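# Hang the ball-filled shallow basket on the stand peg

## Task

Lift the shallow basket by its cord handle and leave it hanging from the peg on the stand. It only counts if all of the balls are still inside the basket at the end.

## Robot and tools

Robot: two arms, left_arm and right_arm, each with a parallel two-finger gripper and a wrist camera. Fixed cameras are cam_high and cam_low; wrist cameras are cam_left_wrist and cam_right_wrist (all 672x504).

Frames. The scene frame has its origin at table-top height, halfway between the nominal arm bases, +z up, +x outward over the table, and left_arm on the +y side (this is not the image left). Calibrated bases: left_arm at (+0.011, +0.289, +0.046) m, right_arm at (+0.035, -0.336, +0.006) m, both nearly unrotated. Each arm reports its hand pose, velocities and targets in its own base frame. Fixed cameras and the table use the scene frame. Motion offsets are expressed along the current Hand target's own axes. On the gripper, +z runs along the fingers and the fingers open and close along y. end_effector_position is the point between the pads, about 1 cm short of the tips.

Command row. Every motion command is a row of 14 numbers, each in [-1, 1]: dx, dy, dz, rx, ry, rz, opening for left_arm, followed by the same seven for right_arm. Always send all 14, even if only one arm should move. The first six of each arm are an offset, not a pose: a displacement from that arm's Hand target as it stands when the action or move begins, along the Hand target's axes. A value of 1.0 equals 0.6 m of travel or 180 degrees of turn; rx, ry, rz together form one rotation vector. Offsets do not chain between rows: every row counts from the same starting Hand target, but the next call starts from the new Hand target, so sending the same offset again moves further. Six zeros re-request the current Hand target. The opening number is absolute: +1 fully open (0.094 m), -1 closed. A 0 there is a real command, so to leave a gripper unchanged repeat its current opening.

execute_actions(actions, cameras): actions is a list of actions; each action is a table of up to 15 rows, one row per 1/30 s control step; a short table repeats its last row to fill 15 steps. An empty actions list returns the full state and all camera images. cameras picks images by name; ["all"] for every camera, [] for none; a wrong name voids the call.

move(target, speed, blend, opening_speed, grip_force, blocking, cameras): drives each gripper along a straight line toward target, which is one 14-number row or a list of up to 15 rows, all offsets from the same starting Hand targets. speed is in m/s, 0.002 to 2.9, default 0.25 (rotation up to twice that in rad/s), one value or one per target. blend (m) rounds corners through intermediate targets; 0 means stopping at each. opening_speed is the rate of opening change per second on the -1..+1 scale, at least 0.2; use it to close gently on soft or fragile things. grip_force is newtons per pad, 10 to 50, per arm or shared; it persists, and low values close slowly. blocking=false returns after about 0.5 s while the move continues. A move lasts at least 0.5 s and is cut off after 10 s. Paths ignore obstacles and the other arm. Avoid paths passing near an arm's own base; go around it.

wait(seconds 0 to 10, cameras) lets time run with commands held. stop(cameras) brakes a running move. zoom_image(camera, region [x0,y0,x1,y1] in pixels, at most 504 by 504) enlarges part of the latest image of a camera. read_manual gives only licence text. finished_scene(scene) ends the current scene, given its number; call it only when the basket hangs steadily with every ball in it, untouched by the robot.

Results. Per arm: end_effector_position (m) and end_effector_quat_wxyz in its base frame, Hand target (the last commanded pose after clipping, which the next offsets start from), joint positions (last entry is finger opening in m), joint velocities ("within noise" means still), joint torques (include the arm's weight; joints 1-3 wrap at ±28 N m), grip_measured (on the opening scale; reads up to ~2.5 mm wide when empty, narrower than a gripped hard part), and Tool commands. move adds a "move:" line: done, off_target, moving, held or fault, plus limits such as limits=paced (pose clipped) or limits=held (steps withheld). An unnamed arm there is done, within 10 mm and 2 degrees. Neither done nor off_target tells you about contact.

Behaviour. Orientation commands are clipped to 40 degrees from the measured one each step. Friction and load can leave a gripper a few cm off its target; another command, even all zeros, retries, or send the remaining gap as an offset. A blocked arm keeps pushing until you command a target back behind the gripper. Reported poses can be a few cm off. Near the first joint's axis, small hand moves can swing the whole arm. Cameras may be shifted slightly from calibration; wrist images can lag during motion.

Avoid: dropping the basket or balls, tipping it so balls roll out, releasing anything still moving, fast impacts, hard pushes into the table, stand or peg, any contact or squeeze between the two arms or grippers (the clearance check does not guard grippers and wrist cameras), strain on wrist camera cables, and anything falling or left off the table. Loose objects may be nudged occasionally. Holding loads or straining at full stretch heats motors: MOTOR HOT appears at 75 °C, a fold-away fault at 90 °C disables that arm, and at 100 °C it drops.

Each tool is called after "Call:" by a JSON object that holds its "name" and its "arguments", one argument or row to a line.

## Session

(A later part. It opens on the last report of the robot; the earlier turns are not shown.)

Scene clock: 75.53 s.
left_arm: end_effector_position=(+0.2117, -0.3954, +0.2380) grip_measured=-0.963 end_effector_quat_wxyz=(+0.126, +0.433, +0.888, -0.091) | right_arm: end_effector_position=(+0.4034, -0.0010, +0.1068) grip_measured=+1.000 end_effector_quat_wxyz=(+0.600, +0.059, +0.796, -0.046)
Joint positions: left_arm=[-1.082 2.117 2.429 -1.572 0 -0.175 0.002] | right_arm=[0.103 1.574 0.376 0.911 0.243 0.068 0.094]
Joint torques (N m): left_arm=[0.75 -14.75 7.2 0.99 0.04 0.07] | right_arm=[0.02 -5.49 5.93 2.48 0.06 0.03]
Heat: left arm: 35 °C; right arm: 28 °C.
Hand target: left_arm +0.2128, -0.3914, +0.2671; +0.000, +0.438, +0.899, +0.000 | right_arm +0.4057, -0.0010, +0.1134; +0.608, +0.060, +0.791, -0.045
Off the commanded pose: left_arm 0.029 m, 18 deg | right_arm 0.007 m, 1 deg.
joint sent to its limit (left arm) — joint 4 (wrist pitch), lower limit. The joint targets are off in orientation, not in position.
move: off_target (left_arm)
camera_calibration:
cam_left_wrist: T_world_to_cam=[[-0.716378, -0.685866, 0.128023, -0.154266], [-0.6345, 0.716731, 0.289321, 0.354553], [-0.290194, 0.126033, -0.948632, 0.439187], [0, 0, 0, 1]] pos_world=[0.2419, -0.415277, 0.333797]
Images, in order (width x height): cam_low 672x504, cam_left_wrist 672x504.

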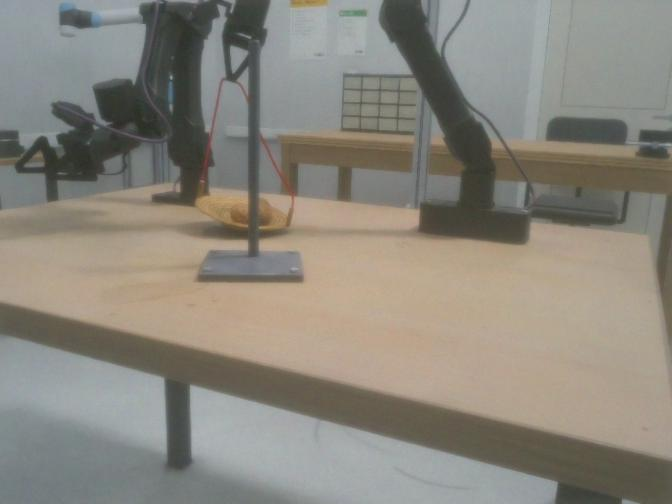

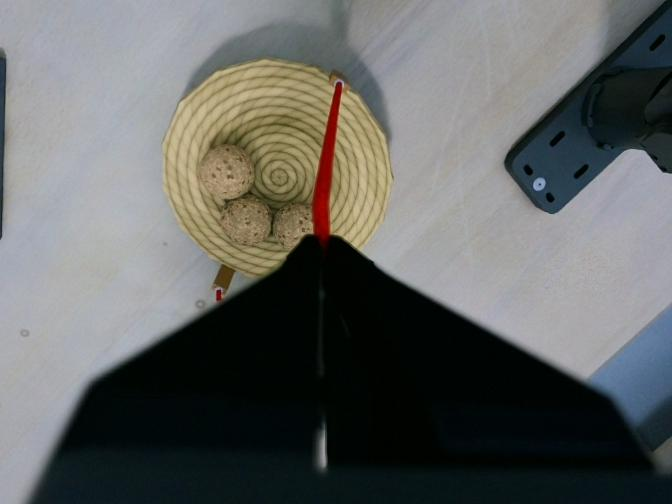

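Call:
{"name": "move", "arguments": {
  "target": [
    [0.03,0,0.145,0,0,0,-1,0,0,0,0,0,0,1],
    [0.08,-0.16,0.36,0,0,0.04,-1,0,0,0,0,0,0,1],
    [0.072,-0.238,0.505,0,0,0.063,-1,0,0,0,0,0,0,1]
  ],
  "speed": [0.05,0.12,0.1],
  "blend": [0.01,0.03,0],
  "cameras": ["cam_left_wrist","cam_high"]
}}

Call:
{"name": "zoom_image", "arguments": {
  "camera": "cam_high",
  "region": [350, 150, 470, 240]
}}

Scene clock: 84.17 s.
left_arm: end_effector_position=(+0.0750, -0.4457, -0.0254) grip_measured=-0.963 end_effector_quat_wxyz=(+0.003, +0.526, +0.850, -0.004) | right_arm: end_effector_position=(+0.4034, -0.0010, +0.1068) grip_measured=+1.000 end_effector_quat_wxyz=(+0.600, +0.059, +0.796, -0.046)
Joint positions: left_arm=[-1.406 2.371 1.819 -1.009 0 -0.298 0.002] | right_arm=[0.103 1.574 0.376 0.911 0.243 0.068 0.094]
Joint torques (N m): left_arm=[-0.2 -11.4 4.57 0.63 0.04 -0.05] | right_arm=[0.01 -5.49 5.91 2.48 0.07 0.03]
Heat: left arm: 36 °C; right arm: 28 °C.
Hand target: left_arm +0.0734, -0.4456, -0.0358; +0.000, +0.525, +0.851, -0.001 | right_arm +0.4057, -0.0010, +0.1134; +0.608, +0.060, +0.791, -0.045
Off the commanded pose: left_arm 0.010 m, 1 deg | right_arm 0.007 m, 1 deg.
move: done
camera_calibration:
cam_left_wrist: T_world_to_cam=[[-0.831518, -0.553737, 0.0441937, -0.187566], [-0.441387, 0.706916, 0.552672, 0.367932], [-0.337276, 0.440051, -0.832226, 0.302384], [0, 0, 0, 1]] pos_world=[0.108423, -0.497024, 0.0565949]
Images, in order (width x height): cam_high 672x504, cam_left_wrist 672x504.

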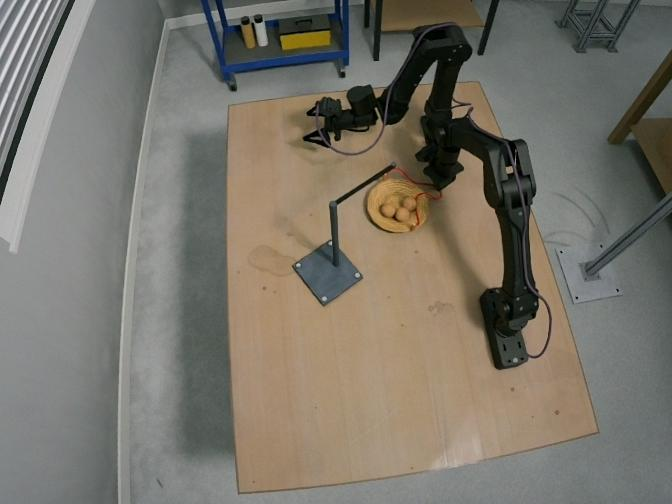

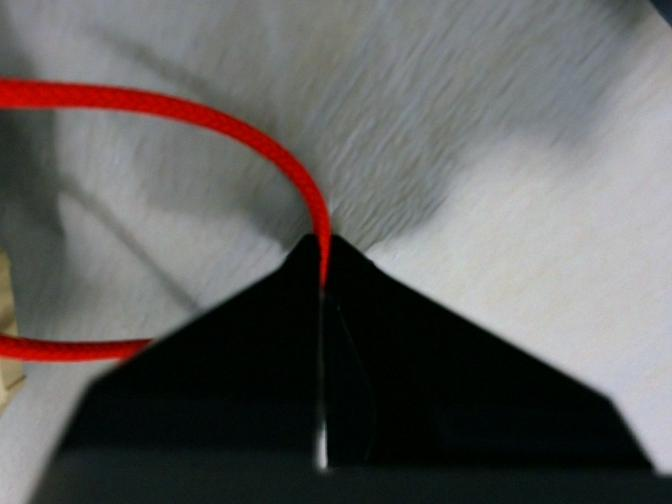

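Scaled by 4.200 from the camera's 672x504 image, which has a finer 960x720 frame.

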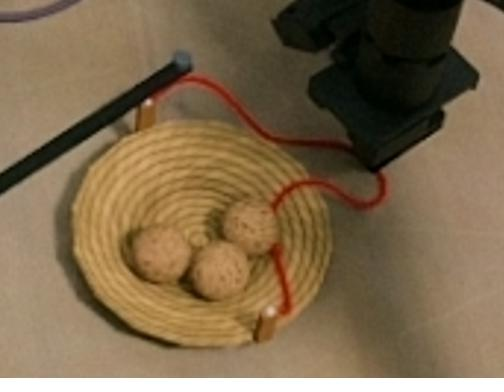

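Call:
{"name": "move", "arguments": {
  "target": [
    [0,0,-0.01,0,0,0,-0.3,0,0,0,0,0,0,1],
    [0.0,0,-0.06,0,0,0.0,-0.3,0,0,0,0,0,0,1],
    [0.04,0.005,-0.06,0,0,0.11,-0.3,0,0,0,0,0,0,1]
  ],
  "speed": 0.1,
  "cameras": ["cam_left_wrist"]
}}

Call:
{"name": "wait", "arguments": {
  "seconds": 0.1,
  "cameras": ["cam_high"]
}}

Call:
{"name": "zoom_image", "arguments": {
  "camera": "cam_high",
  "region": [350, 150, 470, 240]
}}

Scene clock: 88.57 s.
left_arm: end_effector_position=(+0.0658, -0.4196, -0.0137) grip_measured=-0.303 end_effector_quat_wxyz=(-0.017, +0.658, +0.752, +0.009) | right_arm: end_effector_position=(+0.4034, -0.0010, +0.1068) grip_measured=+1.000 end_effector_quat_wxyz=(+0.600, +0.059, +0.796, -0.046)
Joint positions: left_arm=[-1.414 2.296 1.735 -1.048 0.008 0.024 0.033] | right_arm=[0.103 1.574 0.376 0.911 0.243 0.068 0.094]
Joint torques (N m): left_arm=[-0.42 -16.13 3.67 0.48 -0.04 0.08] | right_arm=[0.02 -5.49 5.91 2.47 0.08 0.03]
Heat: left arm: 36 °C; right arm: 28 °C.
Hand target: left_arm +0.0654, -0.4227, +0.0001; +0.000, +0.663, +0.748, +0.000 | right_arm +0.4057, -0.0010, +0.1134; +0.608, +0.060, +0.791, -0.045
Off the commanded pose: left_arm 0.014 m, 2 deg | right_arm 0.007 m, 1 deg.
move: off_target (left_arm)
camera_calibration:
cam_left_wrist: T_world_to_cam=[[-0.965525, -0.256561, 0.0440308, -0.0478163], [-0.181613, 0.785094, 0.592153, 0.355199], [-0.186492, 0.563741, -0.804622, 0.339853], [0, 0, 0, 1]] pos_world=[0.0817205, -0.482722, 0.065226]
Images, in order (width x height): cam_left_wrist 672x504.

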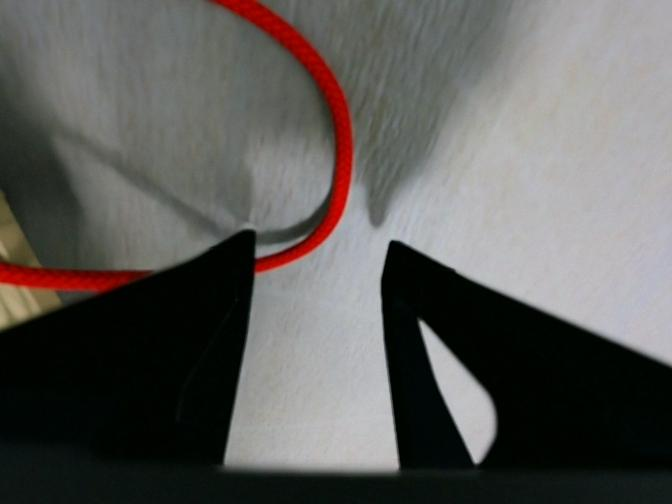

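Scene clock: 88.67 s.
left_arm: end_effector_position=(+0.0658, -0.4197, -0.0137) grip_measured=-0.303 end_effector_quat_wxyz=(-0.017, +0.658, +0.752, +0.009) | right_arm: end_effector_position=(+0.4034, -0.0010, +0.1068) grip_measured=+1.000 end_effector_quat_wxyz=(+0.600, +0.059, +0.796, -0.046)
Joint positions: left_arm=[-1.414 2.296 1.735 -1.048 0.008 0.024 0.033] | right_arm=[0.103 1.574 0.376 0.911 0.243 0.068 0.094]
Joint torques (N m): left_arm=[-0.42 -16.14 3.67 0.46 -0.04 0.07] | right_arm=[0.01 -5.48 5.93 2.48 0.07 0.03]
Heat: left arm: 36 °C; right arm: 28 °C.
Hand target: left_arm +0.0654, -0.4228, +0.0001; +0.000, +0.663, +0.748, -0.001 | right_arm +0.4057, -0.0010, +0.1134; +0.608, +0.060, +0.791, -0.045
Tool commands: left_gripper/opening=-0.3 right_gripper/opening=+1.0
Off the commanded pose: left_arm 0.014 m, 2 deg | right_arm 0.007 m, 1 deg.
wait: 0.10 s; no rest
Images, in order (width x height): cam_high 672x504.

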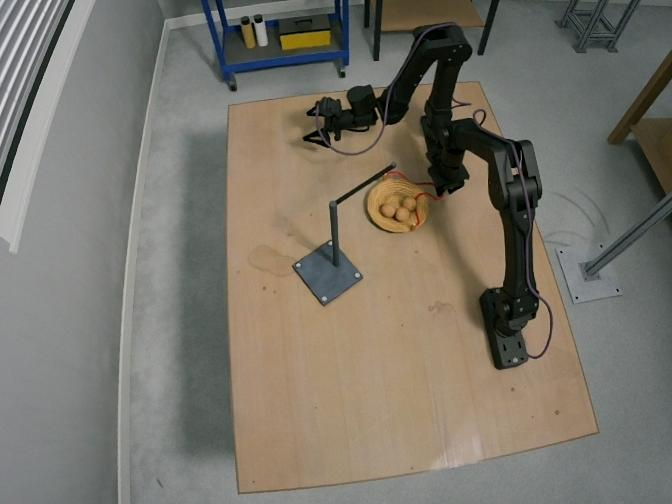

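Scaled by 4.200 from the camera's 672x504 image, which has a finer 960x720 frame.

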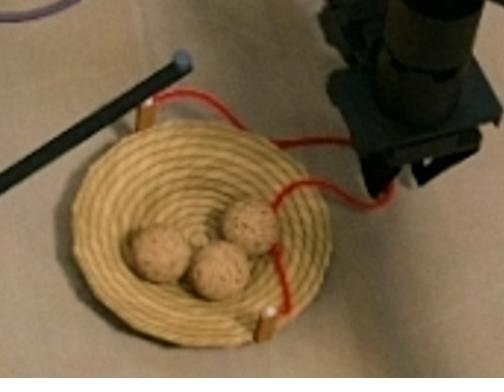

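Call:
{"name": "move", "arguments": {
  "target": [
    [-0.004,-0.01,0.03,0,0,0.07,-0.3,0,0,0,0,0,0,1],
    [0.0,-0.01,0.06,0,0,0.07,-0.3,0,0,0,0,0,0,1]
  ],
  "speed": 0.06,
  "cameras": ["cam_left_wrist"]
}}

Scene clock: 91.67 s.
left_arm: end_effector_position=(+0.0620, -0.4242, -0.0265) grip_measured=-0.303 end_effector_quat_wxyz=(-0.002, +0.737, +0.676, +0.001) | right_arm: end_effector_position=(+0.4034, -0.0010, +0.1068) grip_measured=+1.000 end_effector_quat_wxyz=(+0.600, +0.059, +0.796, -0.046)
Joint positions: left_arm=[-1.428 2.296 1.682 -0.961 0 0.23 0.033] | right_arm=[0.103 1.574 0.376 0.911 0.243 0.068 0.094]
Joint torques (N m): left_arm=[-0.43 -11.96 2.71 0.87 0.03 0.09] | right_arm=[0.02 -5.49 5.93 2.47 0.07 0.03]
Heat: left arm: 36 °C; right arm: 28 °C.
Hand target: left_arm +0.0595, -0.4235, -0.0359; +0.000, +0.742, +0.671, +0.000 | right_arm +0.4057, -0.0010, +0.1134; +0.608, +0.060, +0.791, -0.045
Off the commanded pose: left_arm 0.010 m, 1 deg | right_arm 0.007 m, 1 deg.
move: done
camera_calibration:
cam_left_wrist: T_world_to_cam=[[-0.998461, -0.0383897, 0.0400208, 0.0424801], [-0.0091374, 0.82568, 0.564065, 0.371487], [-0.0546987, 0.562831, -0.82476, 0.32245], [0, 0, 0, 1]] pos_world=[0.0634468, -0.486583, 0.0547009]
Images, in order (width x height): cam_left_wrist 672x504.

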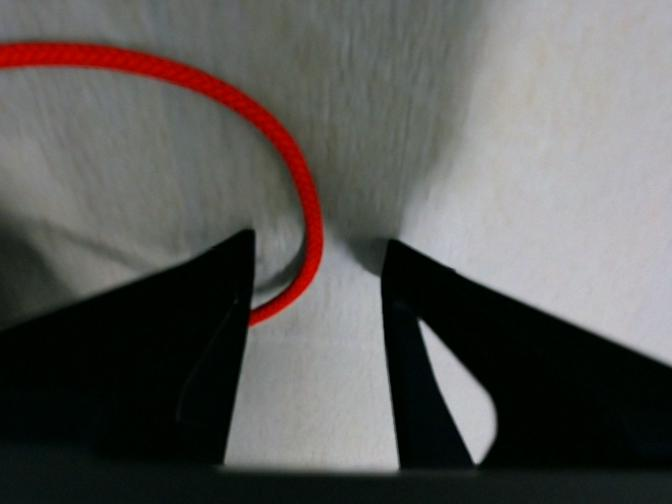

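Call:
{"name": "move", "arguments": {
  "target": [
    [0,0,0,0,0,0,-1,0,0,0,0,0,0,1],
    [0.02,0.05,-0.15,0,0,-0.06,-1,0,0,0,0,0,0,1],
    [0.09,0.235,-0.36,0,0,-0.24,-1,0,0,0,0,0,0,1],
    [0.08,0.245,-0.455,0,0,-0.24,-1,0,0,0,0,0,0,1]
  ],
  "speed": [0.1,0.1,0.15,0.06],
  "blend": [0,0.03,0.02,0],
  "cameras": ["cam_left_wrist","cam_low"]
}}

Call:
{"name": "zoom_image", "arguments": {
  "camera": "cam_low",
  "region": [170, 80, 330, 250]
}}

Scene clock: 96.67 s.
left_arm: end_effector_position=(+0.2099, -0.3917, +0.2136) grip_measured=-0.967 end_effector_quat_wxyz=(+0.097, +0.443, +0.888, -0.067) | right_arm: end_effector_position=(+0.4034, -0.0010, +0.1068) grip_measured=+1.000 end_effector_quat_wxyz=(+0.600, +0.059, +0.796, -0.046)
Joint positions: left_arm=[-1.082 2.137 2.374 -1.571 -0.003 -0.156 0.002] | right_arm=[0.103 1.574 0.376 0.911 0.243 0.068 0.094]
Joint torques (N m): left_arm=[0.44 -14.17 7.05 0.83 0.06 -0.05] | right_arm=[0.02 -5.48 5.91 2.47 0.06 0.03]
Heat: left arm: 37 °C; right arm: 28 °C.
Hand target: left_arm +0.2106, -0.3902, +0.2370; +0.000, +0.442, +0.897, +0.000 | right_arm +0.4057, -0.0010, +0.1134; +0.608, +0.060, +0.791, -0.045
Off the commanded pose: left_arm 0.023 m, 14 deg | right_arm 0.007 m, 1 deg.
joint sent to its limit (left arm) — joint 4 (wrist pitch), lower limit. The joint targets are off in orientation, not in position.
move: off_target (left_arm)
camera_calibration:
cam_left_wrist: T_world_to_cam=[[-0.725496, -0.680766, 0.101056, -0.140217], [-0.612512, 0.705639, 0.356235, 0.334588], [-0.313822, 0.196549, -0.928916, 0.443454], [0, 0, 0, 1]] pos_world=[0.242378, -0.418714, 0.30691]
Images, in order (width x height): cam_low 672x504, cam_left_wrist 672x504.

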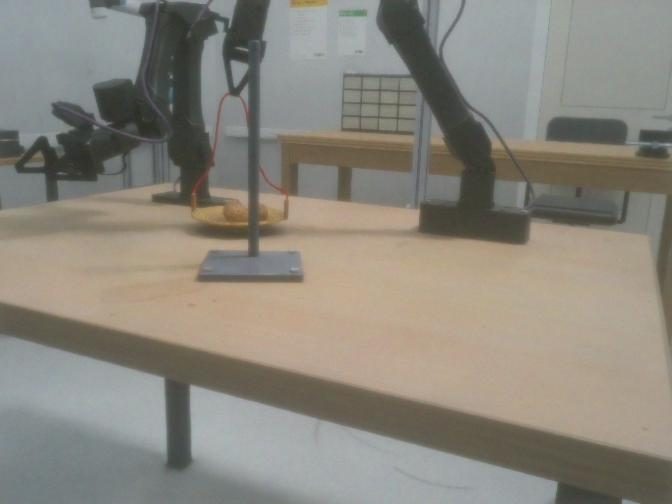

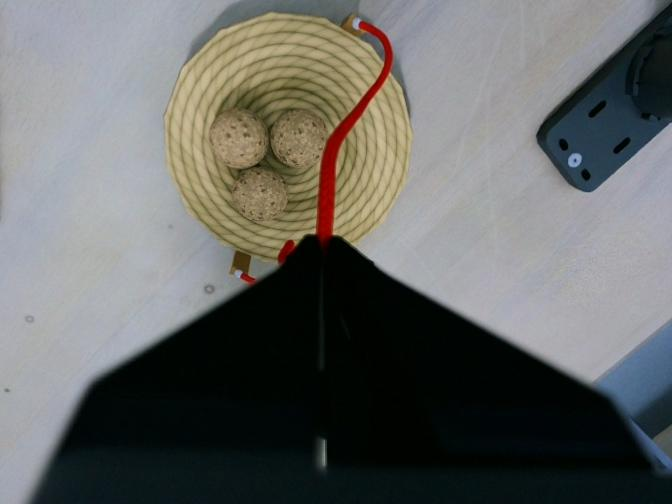

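Scaled by 2.965 from the camera's 672x504 image, which has a finer 960x720 frame.

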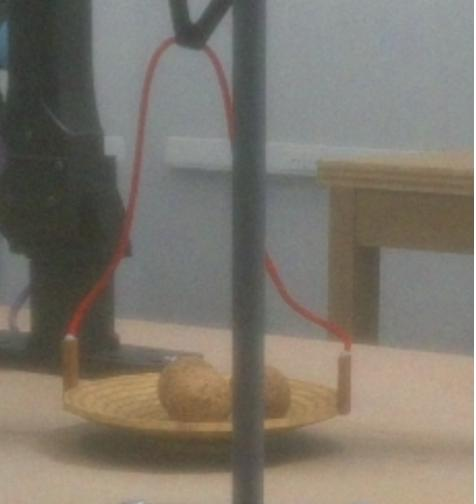

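Call:
{"name": "move", "arguments": {
  "target": [
    [0.03,-0.004,-0.06,0.006,-0.11,0.013,-1,0,0,0,0,0,0,1],
    [0.055,-0.009,-0.163,0.0151,-0.2766,0.0338,-1,0,0,0,0,0,0,1]
  ],
  "speed": 0.07,
  "blend": [0.02,0],
  "cameras": ["cam_left_wrist","cam_low","cam_high"]
}}

Call:
{"name": "zoom_image", "arguments": {
  "camera": "cam_low",
  "region": [170, 20, 330, 210]
}}

Scene clock: 101.90 s.
left_arm: end_effector_position=(+0.1873, -0.3680, +0.3183) grip_measured=-0.967 end_effector_quat_wxyz=(+0.341, +0.451, +0.802, -0.194) | right_arm: end_effector_position=(+0.4034, -0.0010, +0.1068) grip_measured=+1.000 end_effector_quat_wxyz=(+0.600, +0.059, +0.796, -0.046)
Joint positions: left_arm=[-1.135 1.517 1.727 -0.978 -0.076 -0.079 0.002] | right_arm=[0.103 1.574 0.376 0.911 0.243 0.068 0.094]
Joint torques (N m): left_arm=[-0.44 -9.32 4.78 2.32 -0.1 0.08] | right_arm=[0.01 -5.49 5.91 2.48 0.07 0.04]
Heat: left arm: 37 °C; right arm: 28 °C.
Hand target: left_arm +0.1863, -0.3672, +0.3350; +0.367, +0.446, +0.789, -0.207 | right_arm +0.4057, -0.0010, +0.1134; +0.608, +0.060, +0.791, -0.045
Off the commanded pose: left_arm 0.017 m, 4 deg | right_arm 0.007 m, 1 deg.
move: off_target (left_arm)
camera_calibration:
cam_left_wrist: T_world_to_cam=[[-0.817675, -0.562646, 0.121804, -0.0968206], [-0.575353, 0.791579, -0.205844, 0.47031], [0.0193998, -0.238394, -0.970975, 0.319866], [0, 0, 0, 1]] pos_world=[0.185221, -0.350509, 0.419186]
Images, in order (width x height): cam_high 672x504, cam_low 672x504, cam_left_wrist 672x504.

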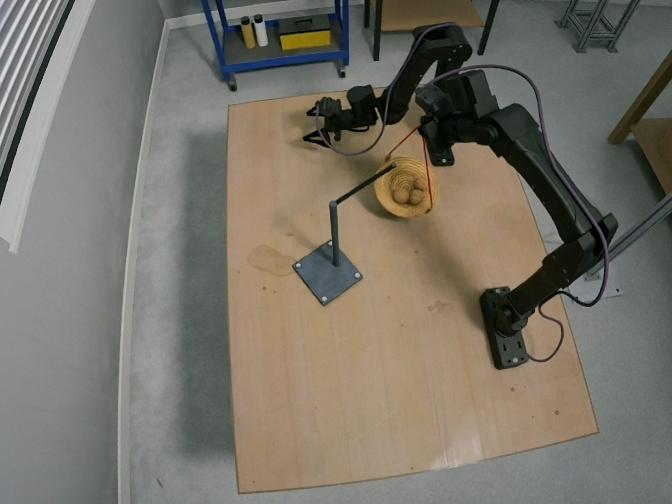

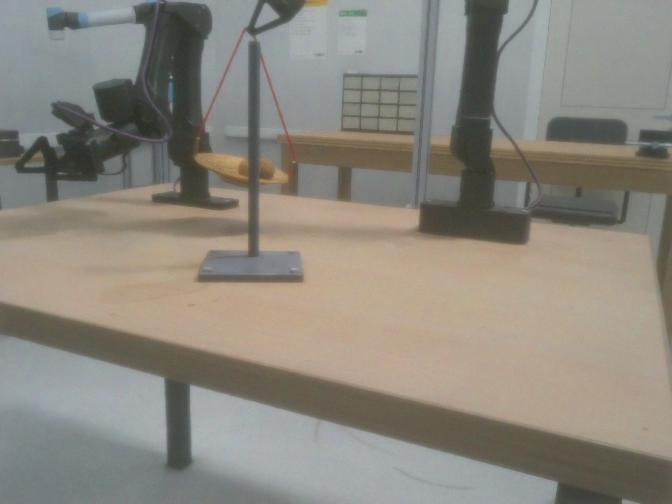

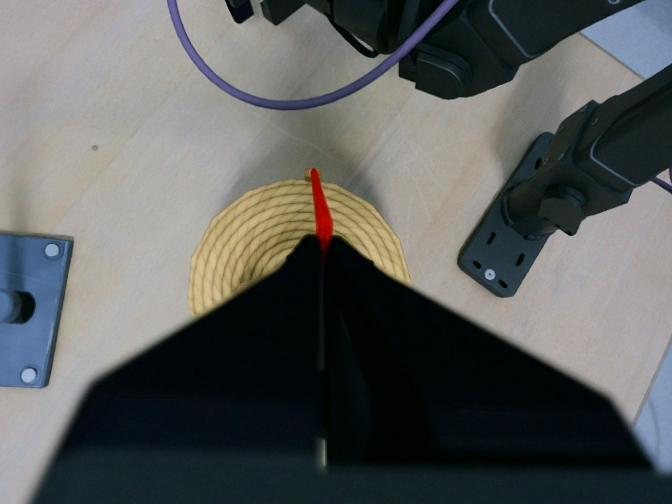

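Scaled by 2.653 from the camera's 672x504 image, which has a finer 960x720 frame.

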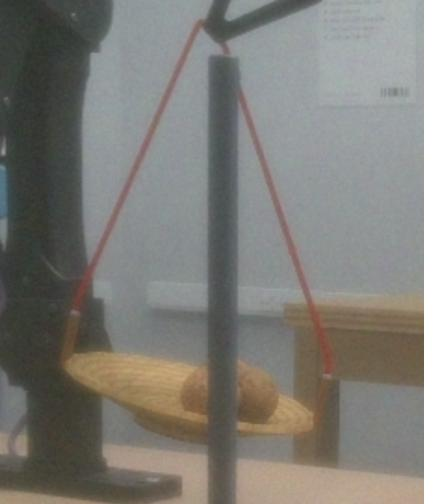

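Call:
{"name": "move", "arguments": {
  "target": [0.0,0.16,0,0,0,0,-1,0,0,0,0,0,0,1],
  "speed": 0.07,
  "cameras": ["cam_left_wrist","cam_low"]
}}

Call:
{"name": "zoom_image", "arguments": {
  "camera": "cam_low",
  "region": [170, 0, 330, 190]
}}

Scene clock: 104.07 s.
left_arm: end_effector_position=(+0.2665, -0.3134, +0.3215) grip_measured=-0.967 end_effector_quat_wxyz=(+0.347, +0.445, +0.802, -0.197) | right_arm: end_effector_position=(+0.4034, -0.0010, +0.1068) grip_measured=+1.000 end_effector_quat_wxyz=(+0.600, +0.059, +0.796, -0.046)
Joint positions: left_arm=[-0.797 1.512 1.727 -0.978 0.164 0.146 0.002] | right_arm=[0.103 1.574 0.376 0.911 0.243 0.068 0.094]
Joint torques (N m): left_arm=[0.32 -6.72 6.52 2.2 0.21 0.09] | right_arm=[0.01 -5.48 5.91 2.48 0.07 0.04]
Heat: left arm: 36 °C; right arm: 28 °C.
Hand target: left_arm +0.2685, -0.3176, +0.3351; +0.367, +0.446, +0.789, -0.207 | right_arm +0.4057, -0.0010, +0.1134; +0.608, +0.060, +0.791, -0.045
Off the commanded pose: left_arm 0.014 m, 3 deg | right_arm 0.007 m, 1 deg.
move: off_target (left_arm)
camera_calibration:
cam_left_wrist: T_world_to_cam=[[-0.812471, -0.569478, 0.124841, -0.00636655], [-0.582342, 0.782551, -0.220207, 0.476971], [0.0277087, -0.251612, -0.967432, 0.326908], [0, 0, 0, 1]] pos_world=[0.26353, -0.294626, 0.422088]
Images, in order (width x height): cam_low 672x504, cam_left_wrist 672x504.

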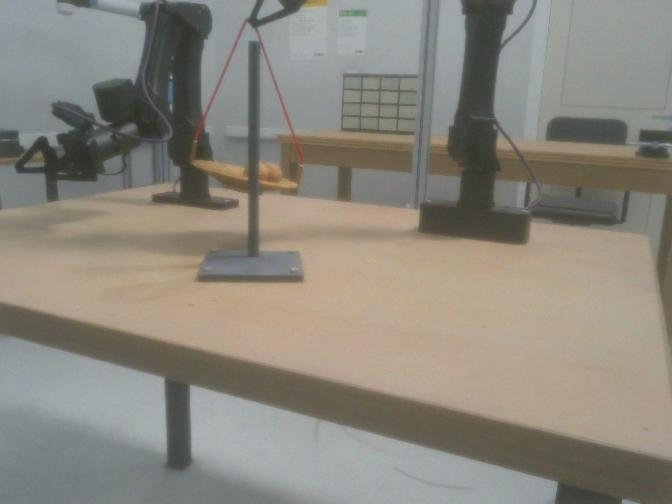

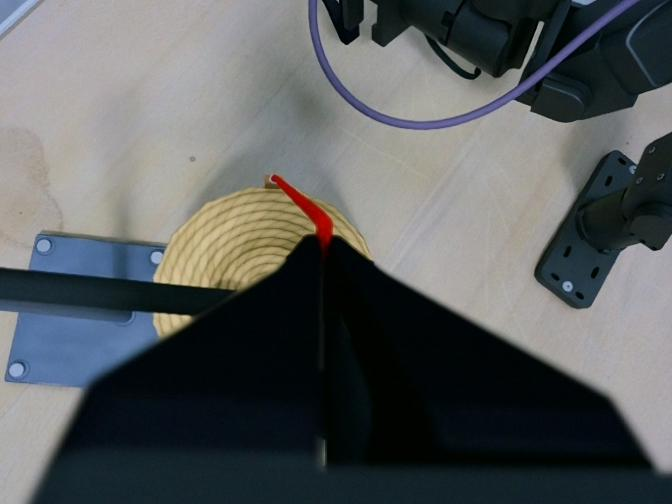

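Scaled by 2.653 from the camera's 672x504 image, which has a finer 960x720 frame.

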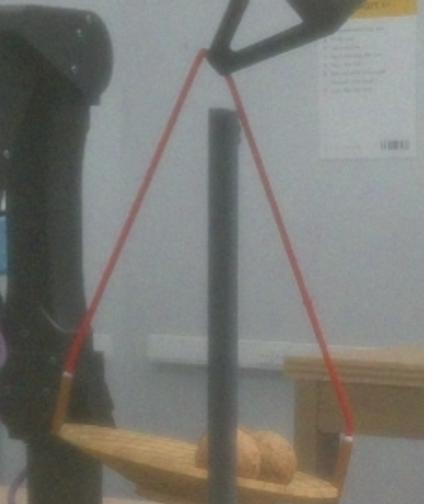

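Call:
{"name": "move", "arguments": {
  "target": [0.009,0.082,0,0,0,0,-1,0,0,0,0,0,0,1],
  "speed": 0.06,
  "cameras": ["cam_left_wrist","cam_low"]
}}

Call:
{"name": "zoom_image", "arguments": {
  "camera": "cam_low",
  "region": [170, 0, 330, 190]
}}

Scene clock: 105.63 s.
left_arm: end_effector_position=(+0.3049, -0.2840, +0.3103) grip_measured=-0.967 end_effector_quat_wxyz=(+0.341, +0.443, +0.805, -0.198) | right_arm: end_effector_position=(+0.4034, -0.0010, +0.1068) grip_measured=+1.000 end_effector_quat_wxyz=(+0.600, +0.059, +0.796, -0.046)
Joint positions: left_arm=[-0.63 1.548 1.727 -0.98 0.285 0.259 0.002] | right_arm=[0.103 1.574 0.376 0.911 0.243 0.068 0.094]
Joint torques (N m): left_arm=[0.36 -6.58 8.64 2.02 0.29 0.08] | right_arm=[0.01 -5.49 5.93 2.47 0.07 0.03]
Heat: left arm: 36 °C; right arm: 28 °C.
Hand target: left_arm +0.3089, -0.2894, +0.3309; +0.367, +0.446, +0.789, -0.207 | right_arm +0.4057, -0.0010, +0.1134; +0.608, +0.060, +0.791, -0.045
Off the commanded pose: left_arm 0.022 m, 4 deg | right_arm 0.007 m, 1 deg.
move: off_target (left_arm)
camera_calibration:
cam_left_wrist: T_world_to_cam=[[-0.809086, -0.572085, 0.134535, 0.0381582], [-0.587519, 0.781834, -0.208704, 0.471656], [0.0142125, -0.247901, -0.968681, 0.327963], [0, 0, 0, 1]] pos_world=[0.303319, -0.265625, 0.410995]
Images, in order (width x height): cam_low 672x504, cam_left_wrist 672x504.

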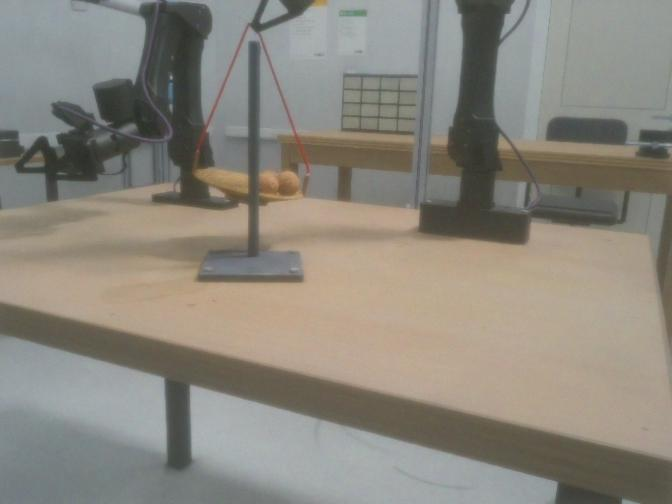

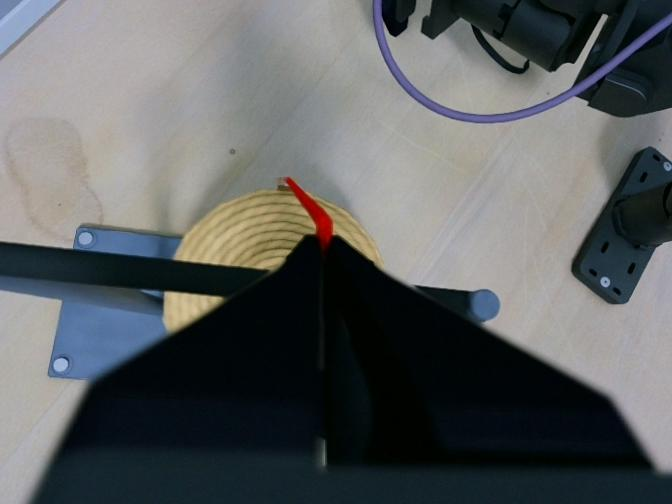

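Scaled by 2.653 from the camera's 672x504 image, which has a finer 960x720 frame.

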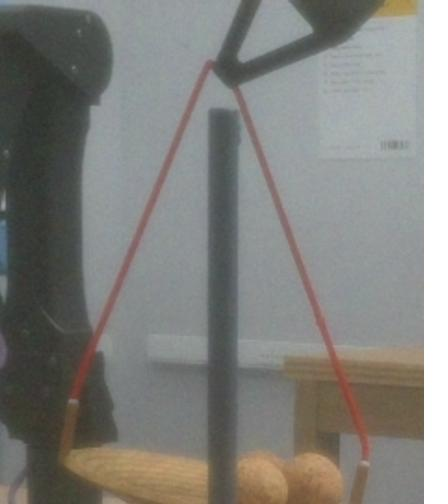

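Call:
{"name": "move", "arguments": {
  "target": [0.028,0.0,0.024,0,0,0,-1,0,0,0,0,0,0,1],
  "speed": 0.04,
  "cameras": ["cam_left_wrist","cam_low"]
}}

Call:
{"name": "zoom_image", "arguments": {
  "camera": "cam_low",
  "region": [170, 0, 330, 190]
}}

Scene clock: 106.87 s.
left_arm: end_effector_position=(+0.3094, -0.2877, +0.2935) grip_measured=-0.967 end_effector_quat_wxyz=(+0.339, +0.444, +0.806, -0.198) | right_arm: end_effector_position=(+0.4034, -0.0010, +0.1068) grip_measured=+1.000 end_effector_quat_wxyz=(+0.600, +0.059, +0.796, -0.046)
Joint positions: left_arm=[-0.63 1.548 1.658 -0.915 0.287 0.26 0.002] | right_arm=[0.103 1.574 0.376 0.911 0.243 0.068 0.094]
Joint torques (N m): left_arm=[0.29 -9.43 4.77 2.32 0.28 0.09] | right_arm=[0.02 -5.49 5.91 2.47 0.07 0.03]
Heat: left arm: 36 °C; right arm: 28 °C.
Hand target: left_arm +0.3090, -0.2895, +0.3088; +0.367, +0.446, +0.789, -0.207 | right_arm +0.4057, -0.0010, +0.1134; +0.608, +0.060, +0.791, -0.045
Off the commanded pose: left_arm 0.015 m, 4 deg | right_arm 0.007 m, 1 deg.
move: off_target (left_arm)
camera_calibration:
cam_left_wrist: T_world_to_cam=[[-0.809875, -0.57057, 0.136206, 0.0422001], [-0.586506, 0.783411, -0.205614, 0.472891], [0.0106118, -0.246407, -0.969108, 0.31236], [0, 0, 0, 1]] pos_world=[0.308216, -0.269422, 0.394196]
Images, in order (width x height): cam_low 672x504, cam_left_wrist 672x504.

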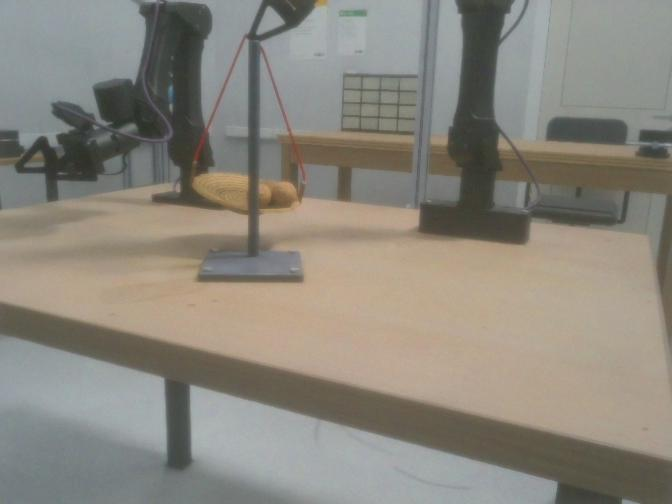

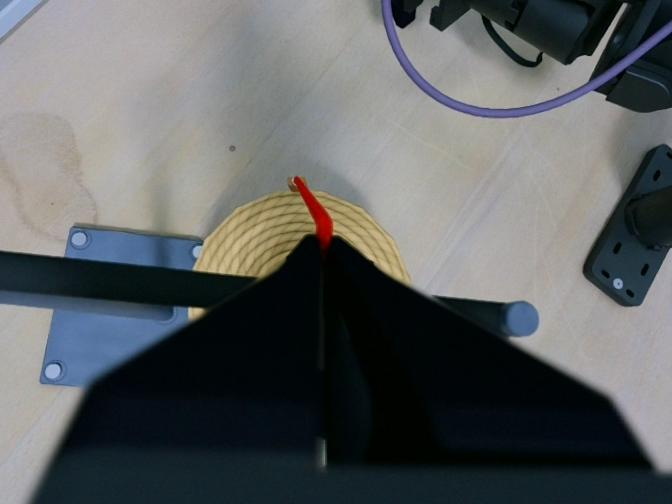

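Scaled by 2.653 from the camera's 672x504 image, which has a finer 960x720 frame.

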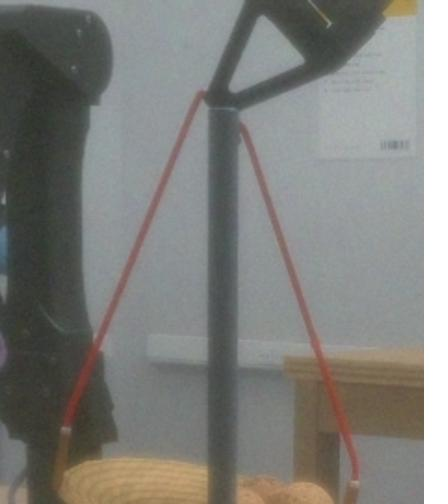

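Call:
{"name": "move", "arguments": {
  "target": [
    [0.01,0.0,-0.016,0,0,0,-1,0,0,0,0,0,0,1],
    [0.032,0,-0.004,0,0,0,-1,0,0,0,0,0,0,1]
  ],
  "speed": 0.04,
  "blend": [0.005,0],
  "cameras": ["cam_left_wrist","cam_low"]
}}

Call:
{"name": "zoom_image", "arguments": {
  "camera": "cam_low",
  "region": [170, 20, 330, 220]
}}

Scene clock: 108.03 s.
left_arm: end_effector_position=(+0.3019, -0.2765, +0.2844) grip_measured=-0.967 end_effector_quat_wxyz=(+0.344, +0.444, +0.803, -0.200) | right_arm: end_effector_position=(+0.4034, -0.0010, +0.1068) grip_measured=+1.000 end_effector_quat_wxyz=(+0.600, +0.059, +0.796, -0.046)
Joint positions: left_arm=[-0.613 1.481 1.549 -0.865 0.301 0.274 0.002] | right_arm=[0.103 1.574 0.376 0.911 0.243 0.068 0.094]
Joint torques (N m): left_arm=[0.54 -8.47 4.63 2.26 0.28 0.1] | right_arm=[0.02 -5.5 5.93 2.48 0.07 0.03]
Heat: left arm: 36 °C; right arm: 28 °C.
Hand target: left_arm +0.3017, -0.2773, +0.2956; +0.367, +0.446, +0.789, -0.207 | right_arm +0.4057, -0.0010, +0.1134; +0.608, +0.060, +0.791, -0.045
Off the commanded pose: left_arm 0.011 m, 3 deg | right_arm 0.007 m, 1 deg.
move: off_target (left_arm)
camera_calibration:
cam_left_wrist: T_world_to_cam=[[-0.812042, -0.568078, 0.133698, 0.0457563], [-0.583299, 0.782695, -0.217143, 0.459972], [0.0187094, -0.254315, -0.966941, 0.30119], [0, 0, 0, 1]] pos_world=[0.299822, -0.257428, 0.384994]
Images, in order (width x height): cam_low 672x504, cam_left_wrist 672x504.

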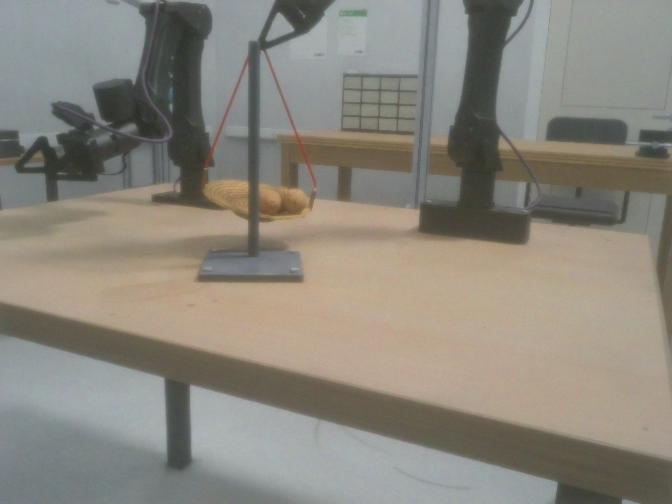

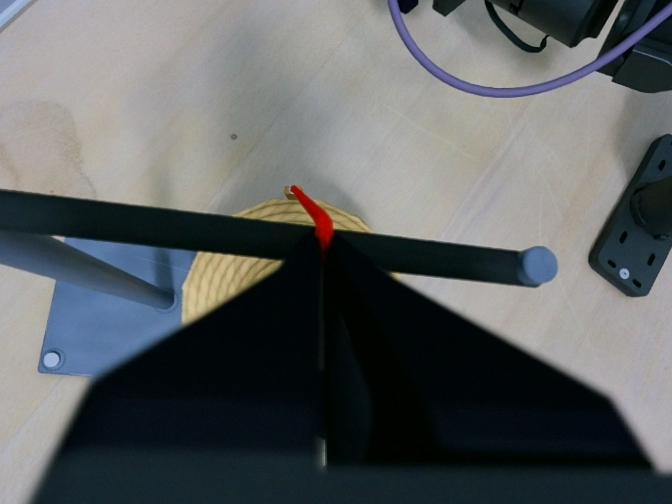

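Scaled by 2.520 from the camera's 672x504 image, which has a finer 960x720 frame.

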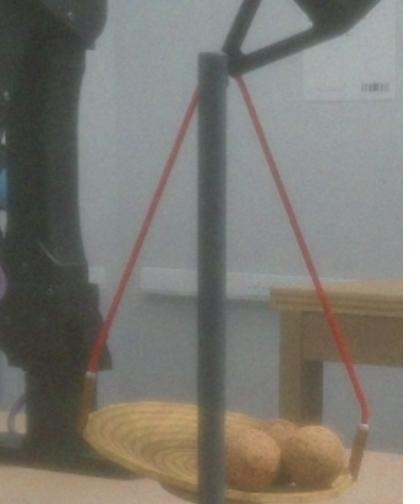

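Call:
{"name": "move", "arguments": {
  "target": [
    [-0.022,0.0,-0.019,0,0,0,-1,0,0,0,0,0,0,1],
    [-0.0375,0,0.006,0,0,0,-1,0,0,0,0,0,0,1],
    [-0.017,0,0.024,0,0,0,-1,0,0,0,0,0,0,1]
  ],
  "speed": 0.04,
  "blend": [0.005,0.004,0],
  "cameras": ["cam_left_wrist","cam_low"]
}}

Call:
{"name": "zoom_image", "arguments": {
  "camera": "cam_low",
  "region": [170, 20, 330, 220]
}}

Scene clock: 110.07 s.
left_arm: end_effector_position=(+0.3072, -0.2855, +0.2906) grip_measured=-0.967 end_effector_quat_wxyz=(+0.349, +0.445, +0.800, -0.201) | right_arm: end_effector_position=(+0.4034, -0.0010, +0.1068) grip_measured=+1.000 end_effector_quat_wxyz=(+0.600, +0.059, +0.796, -0.046)
Joint positions: left_arm=[-0.625 1.515 1.597 -0.867 0.296 0.268 0.002] | right_arm=[0.103 1.574 0.376 0.911 0.243 0.068 0.094]
Joint torques (N m): left_arm=[-0.59 -6.9 4.3 2.5 0.17 -0.02] | right_arm=[0.02 -5.49 5.91 2.48 0.07 0.03]
Heat: left arm: 35 °C; right arm: 28 °C.
Hand target: left_arm +0.3107, -0.2923, +0.2941; +0.367, +0.446, +0.789, -0.207 | right_arm +0.4057, -0.0010, +0.1134; +0.608, +0.060, +0.791, -0.045
Off the commanded pose: left_arm 0.008 m, 3 deg | right_arm 0.007 m, 1 deg.
move: off_target (left_arm)
camera_calibration:
cam_left_wrist: T_world_to_cam=[[-0.815714, -0.563652, 0.130027, 0.047694], [-0.577857, 0.783796, -0.227475, 0.473158], [0.0263024, -0.260692, -0.965064, 0.300148], [0, 0, 0, 1]] pos_world=[0.304427, -0.26573, 0.391092]
Images, in order (width x height): cam_low 672x504, cam_left_wrist 672x504.

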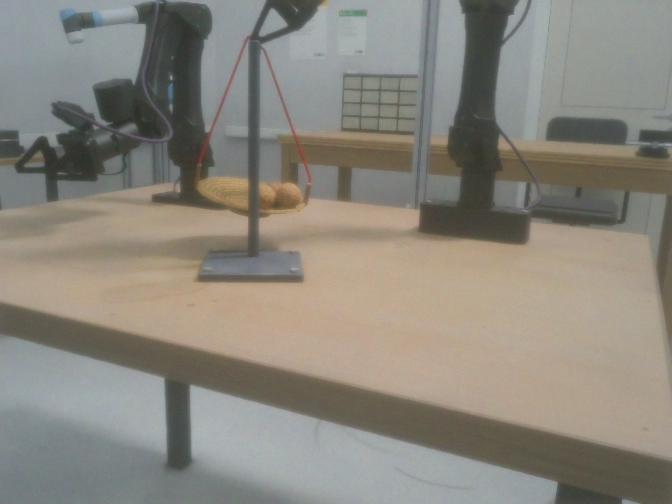

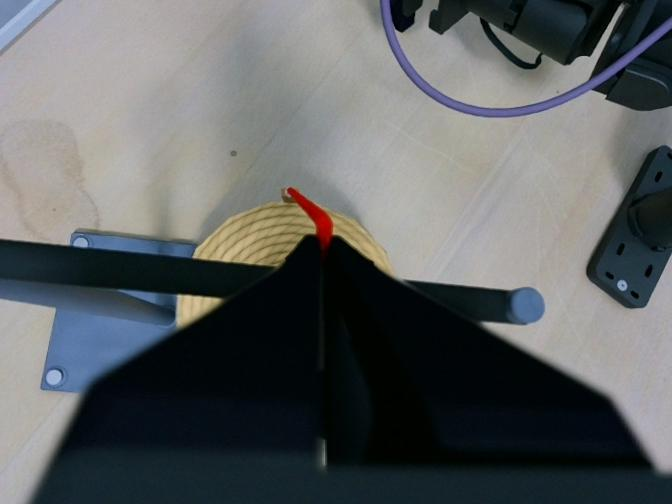

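Scaled by 2.520 from the camera's 672x504 image, which has a finer 960x720 frame.

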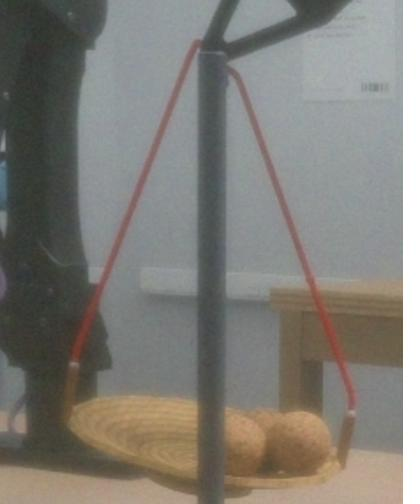

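Call:
{"name": "move", "arguments": {
  "target": [-0.012,0,0.006,0,0,0,-0.55,0,0,0,0,0,0,1],
  "opening_speed": 0.25,
  "speed": 0.02,
  "cameras": ["cam_left_wrist","cam_low"]
}}

Call:
{"name": "zoom_image", "arguments": {
  "camera": "cam_low",
  "region": [170, 20, 330, 220]
}}

Scene clock: 112.23 s.
left_arm: end_effector_position=(+0.3123, -0.2943, +0.2915) grip_measured=-0.553 end_effector_quat_wxyz=(+0.359, +0.446, +0.794, -0.204) | right_arm: end_effector_position=(+0.4034, -0.0010, +0.1068) grip_measured=+1.000 end_effector_quat_wxyz=(+0.600, +0.059, +0.796, -0.046)
Joint positions: left_arm=[-0.636 1.53 1.597 -0.826 0.293 0.261 0.021] | right_arm=[0.103 1.574 0.376 0.911 0.243 0.068 0.094]
Joint torques (N m): left_arm=[-0.42 -6.12 6.97 1.99 0.13 -0.03] | right_arm=[0.02 -5.49 5.93 2.47 0.07 0.03]
Heat: left arm: 35 °C; right arm: 28 °C.
Hand target: left_arm +0.3145, -0.2988, +0.2973; +0.367, +0.447, +0.789, -0.207 | right_arm +0.4057, -0.0010, +0.1134; +0.608, +0.060, +0.791, -0.045
Off the commanded pose: left_arm 0.008 m, 1 deg | right_arm 0.007 m, 1 deg.
move: done
camera_calibration:
cam_left_wrist: T_world_to_cam=[[-0.820579, -0.557858, 0.124278, 0.0516652], [-0.569951, 0.782559, -0.250514, 0.486984], [0.0424964, -0.276399, -0.960103, 0.287379], [0, 0, 0, 1]] pos_world=[0.30774, -0.272841, 0.391489]
Images, in order (width x height): cam_low 672x504, cam_left_wrist 672x504.

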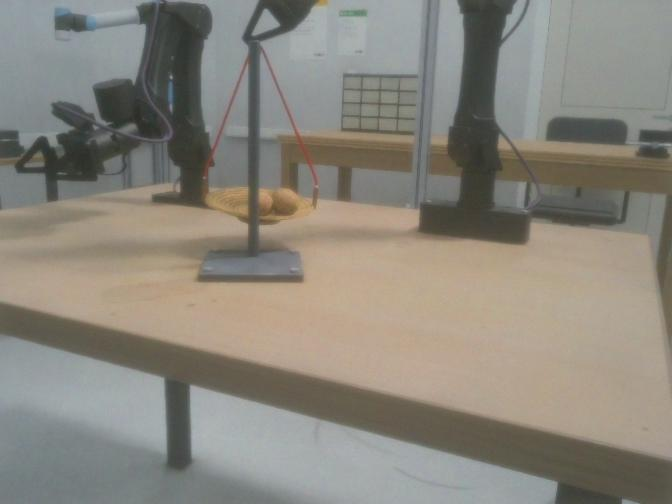

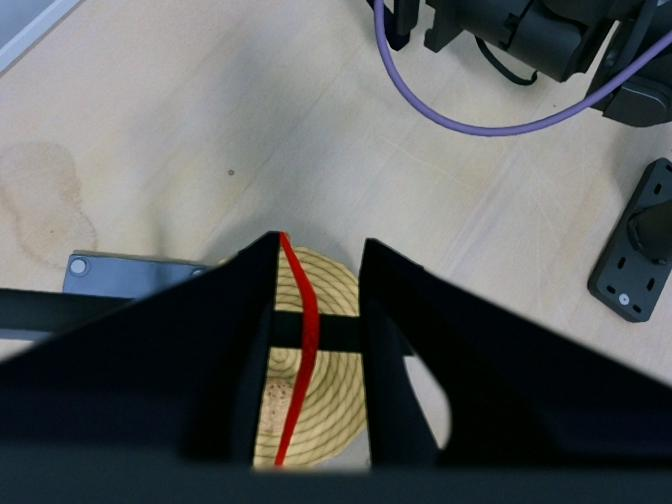

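Scaled by 2.520 from the camera's 672x504 image, which has a finer 960x720 frame.

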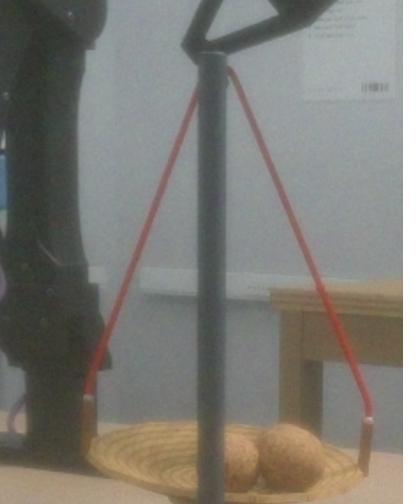

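Call:
{"name": "move", "arguments": {
  "target": [
    [-0.01,0,-0.02,0,0,0,-0.55,0,0,0,0,0,0,1],
    [-0.02,0,-0.22,0,0,0,-0.55,0,0,0,0,0,0,1]
  ],
  "speed": 0.08,
  "blend": [0.005,0],
  "cameras": ["cam_left_wrist","cam_low","cam_high"]
}}

Call:
{"name": "zoom_image", "arguments": {
  "camera": "cam_low",
  "region": [170, 20, 330, 220]
}}

Scene clock: 114.77 s.
left_arm: end_effector_position=(+0.2721, -0.2213, +0.3763) grip_measured=-0.553 end_effector_quat_wxyz=(+0.350, +0.443, +0.800, -0.204) | right_arm: end_effector_position=(+0.4034, -0.0010, +0.1068) grip_measured=+1.000 end_effector_quat_wxyz=(+0.600, +0.059, +0.796, -0.046)
Joint positions: left_arm=[-0.487 1.469 1.956 -1.302 0.395 0.366 0.021] | right_arm=[0.103 1.574 0.376 0.911 0.243 0.068 0.094]
Joint torques (N m): left_arm=[0.55 -6.09 6.94 1.69 0.31 0.08] | right_arm=[0.01 -5.48 5.93 2.48 0.07 0.03]
Heat: left arm: 35 °C; right arm: 28 °C.
Hand target: left_arm +0.2665, -0.2189, +0.3916; +0.367, +0.446, +0.789, -0.207 | right_arm +0.4057, -0.0010, +0.1134; +0.608, +0.060, +0.791, -0.045
Off the commanded pose: left_arm 0.016 m, 2 deg | right_arm 0.007 m, 1 deg.
move: off_target (left_arm)
camera_calibration:
cam_left_wrist: T_world_to_cam=[[-0.813557, -0.565506, 0.135383, 0.041015], [-0.580939, 0.780363, -0.231394, 0.42347], [0.0252065, -0.266901, -0.963394, 0.398757], [0, 0, 0, 1]] pos_world=[0.269327, -0.200838, 0.476596]
Images, in order (width x height): cam_high 672x504, cam_low 672x504, cam_left_wrist 672x504.

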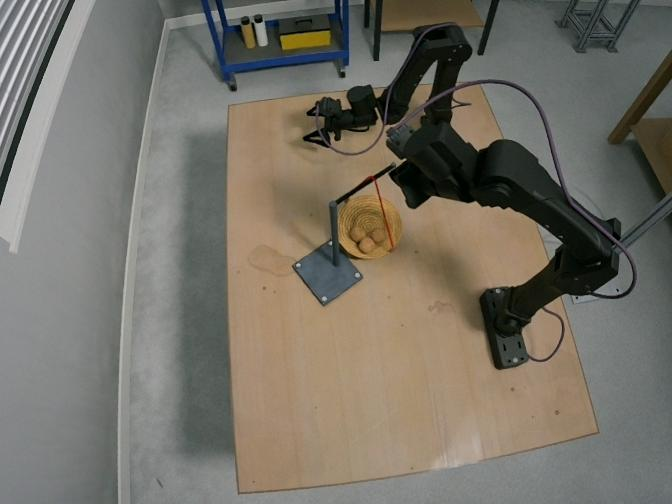

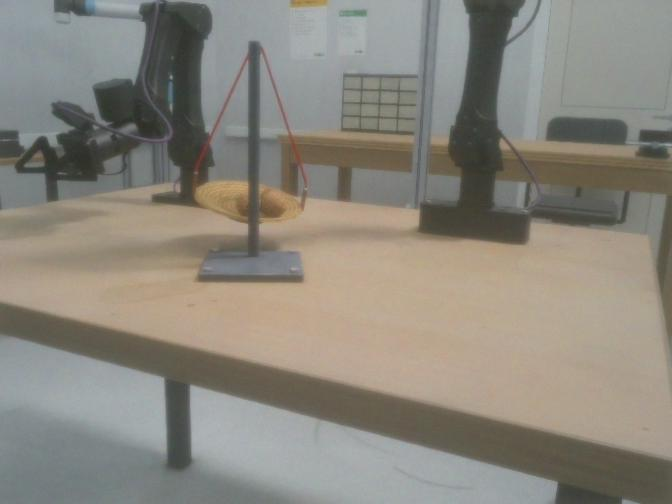

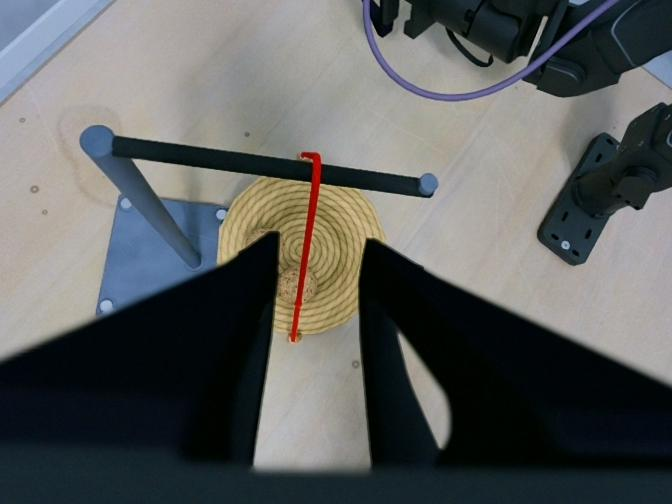

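Scaled by 2.520 from the camera's 672x504 image, which has a finer 960x720 frame.

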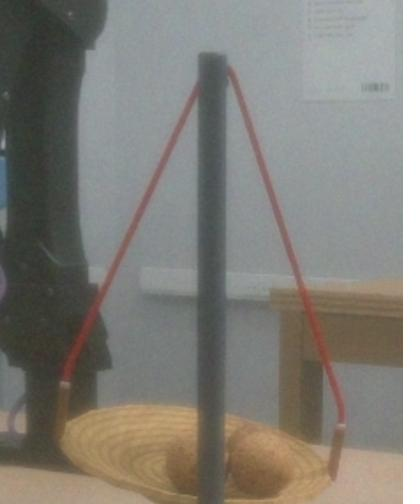

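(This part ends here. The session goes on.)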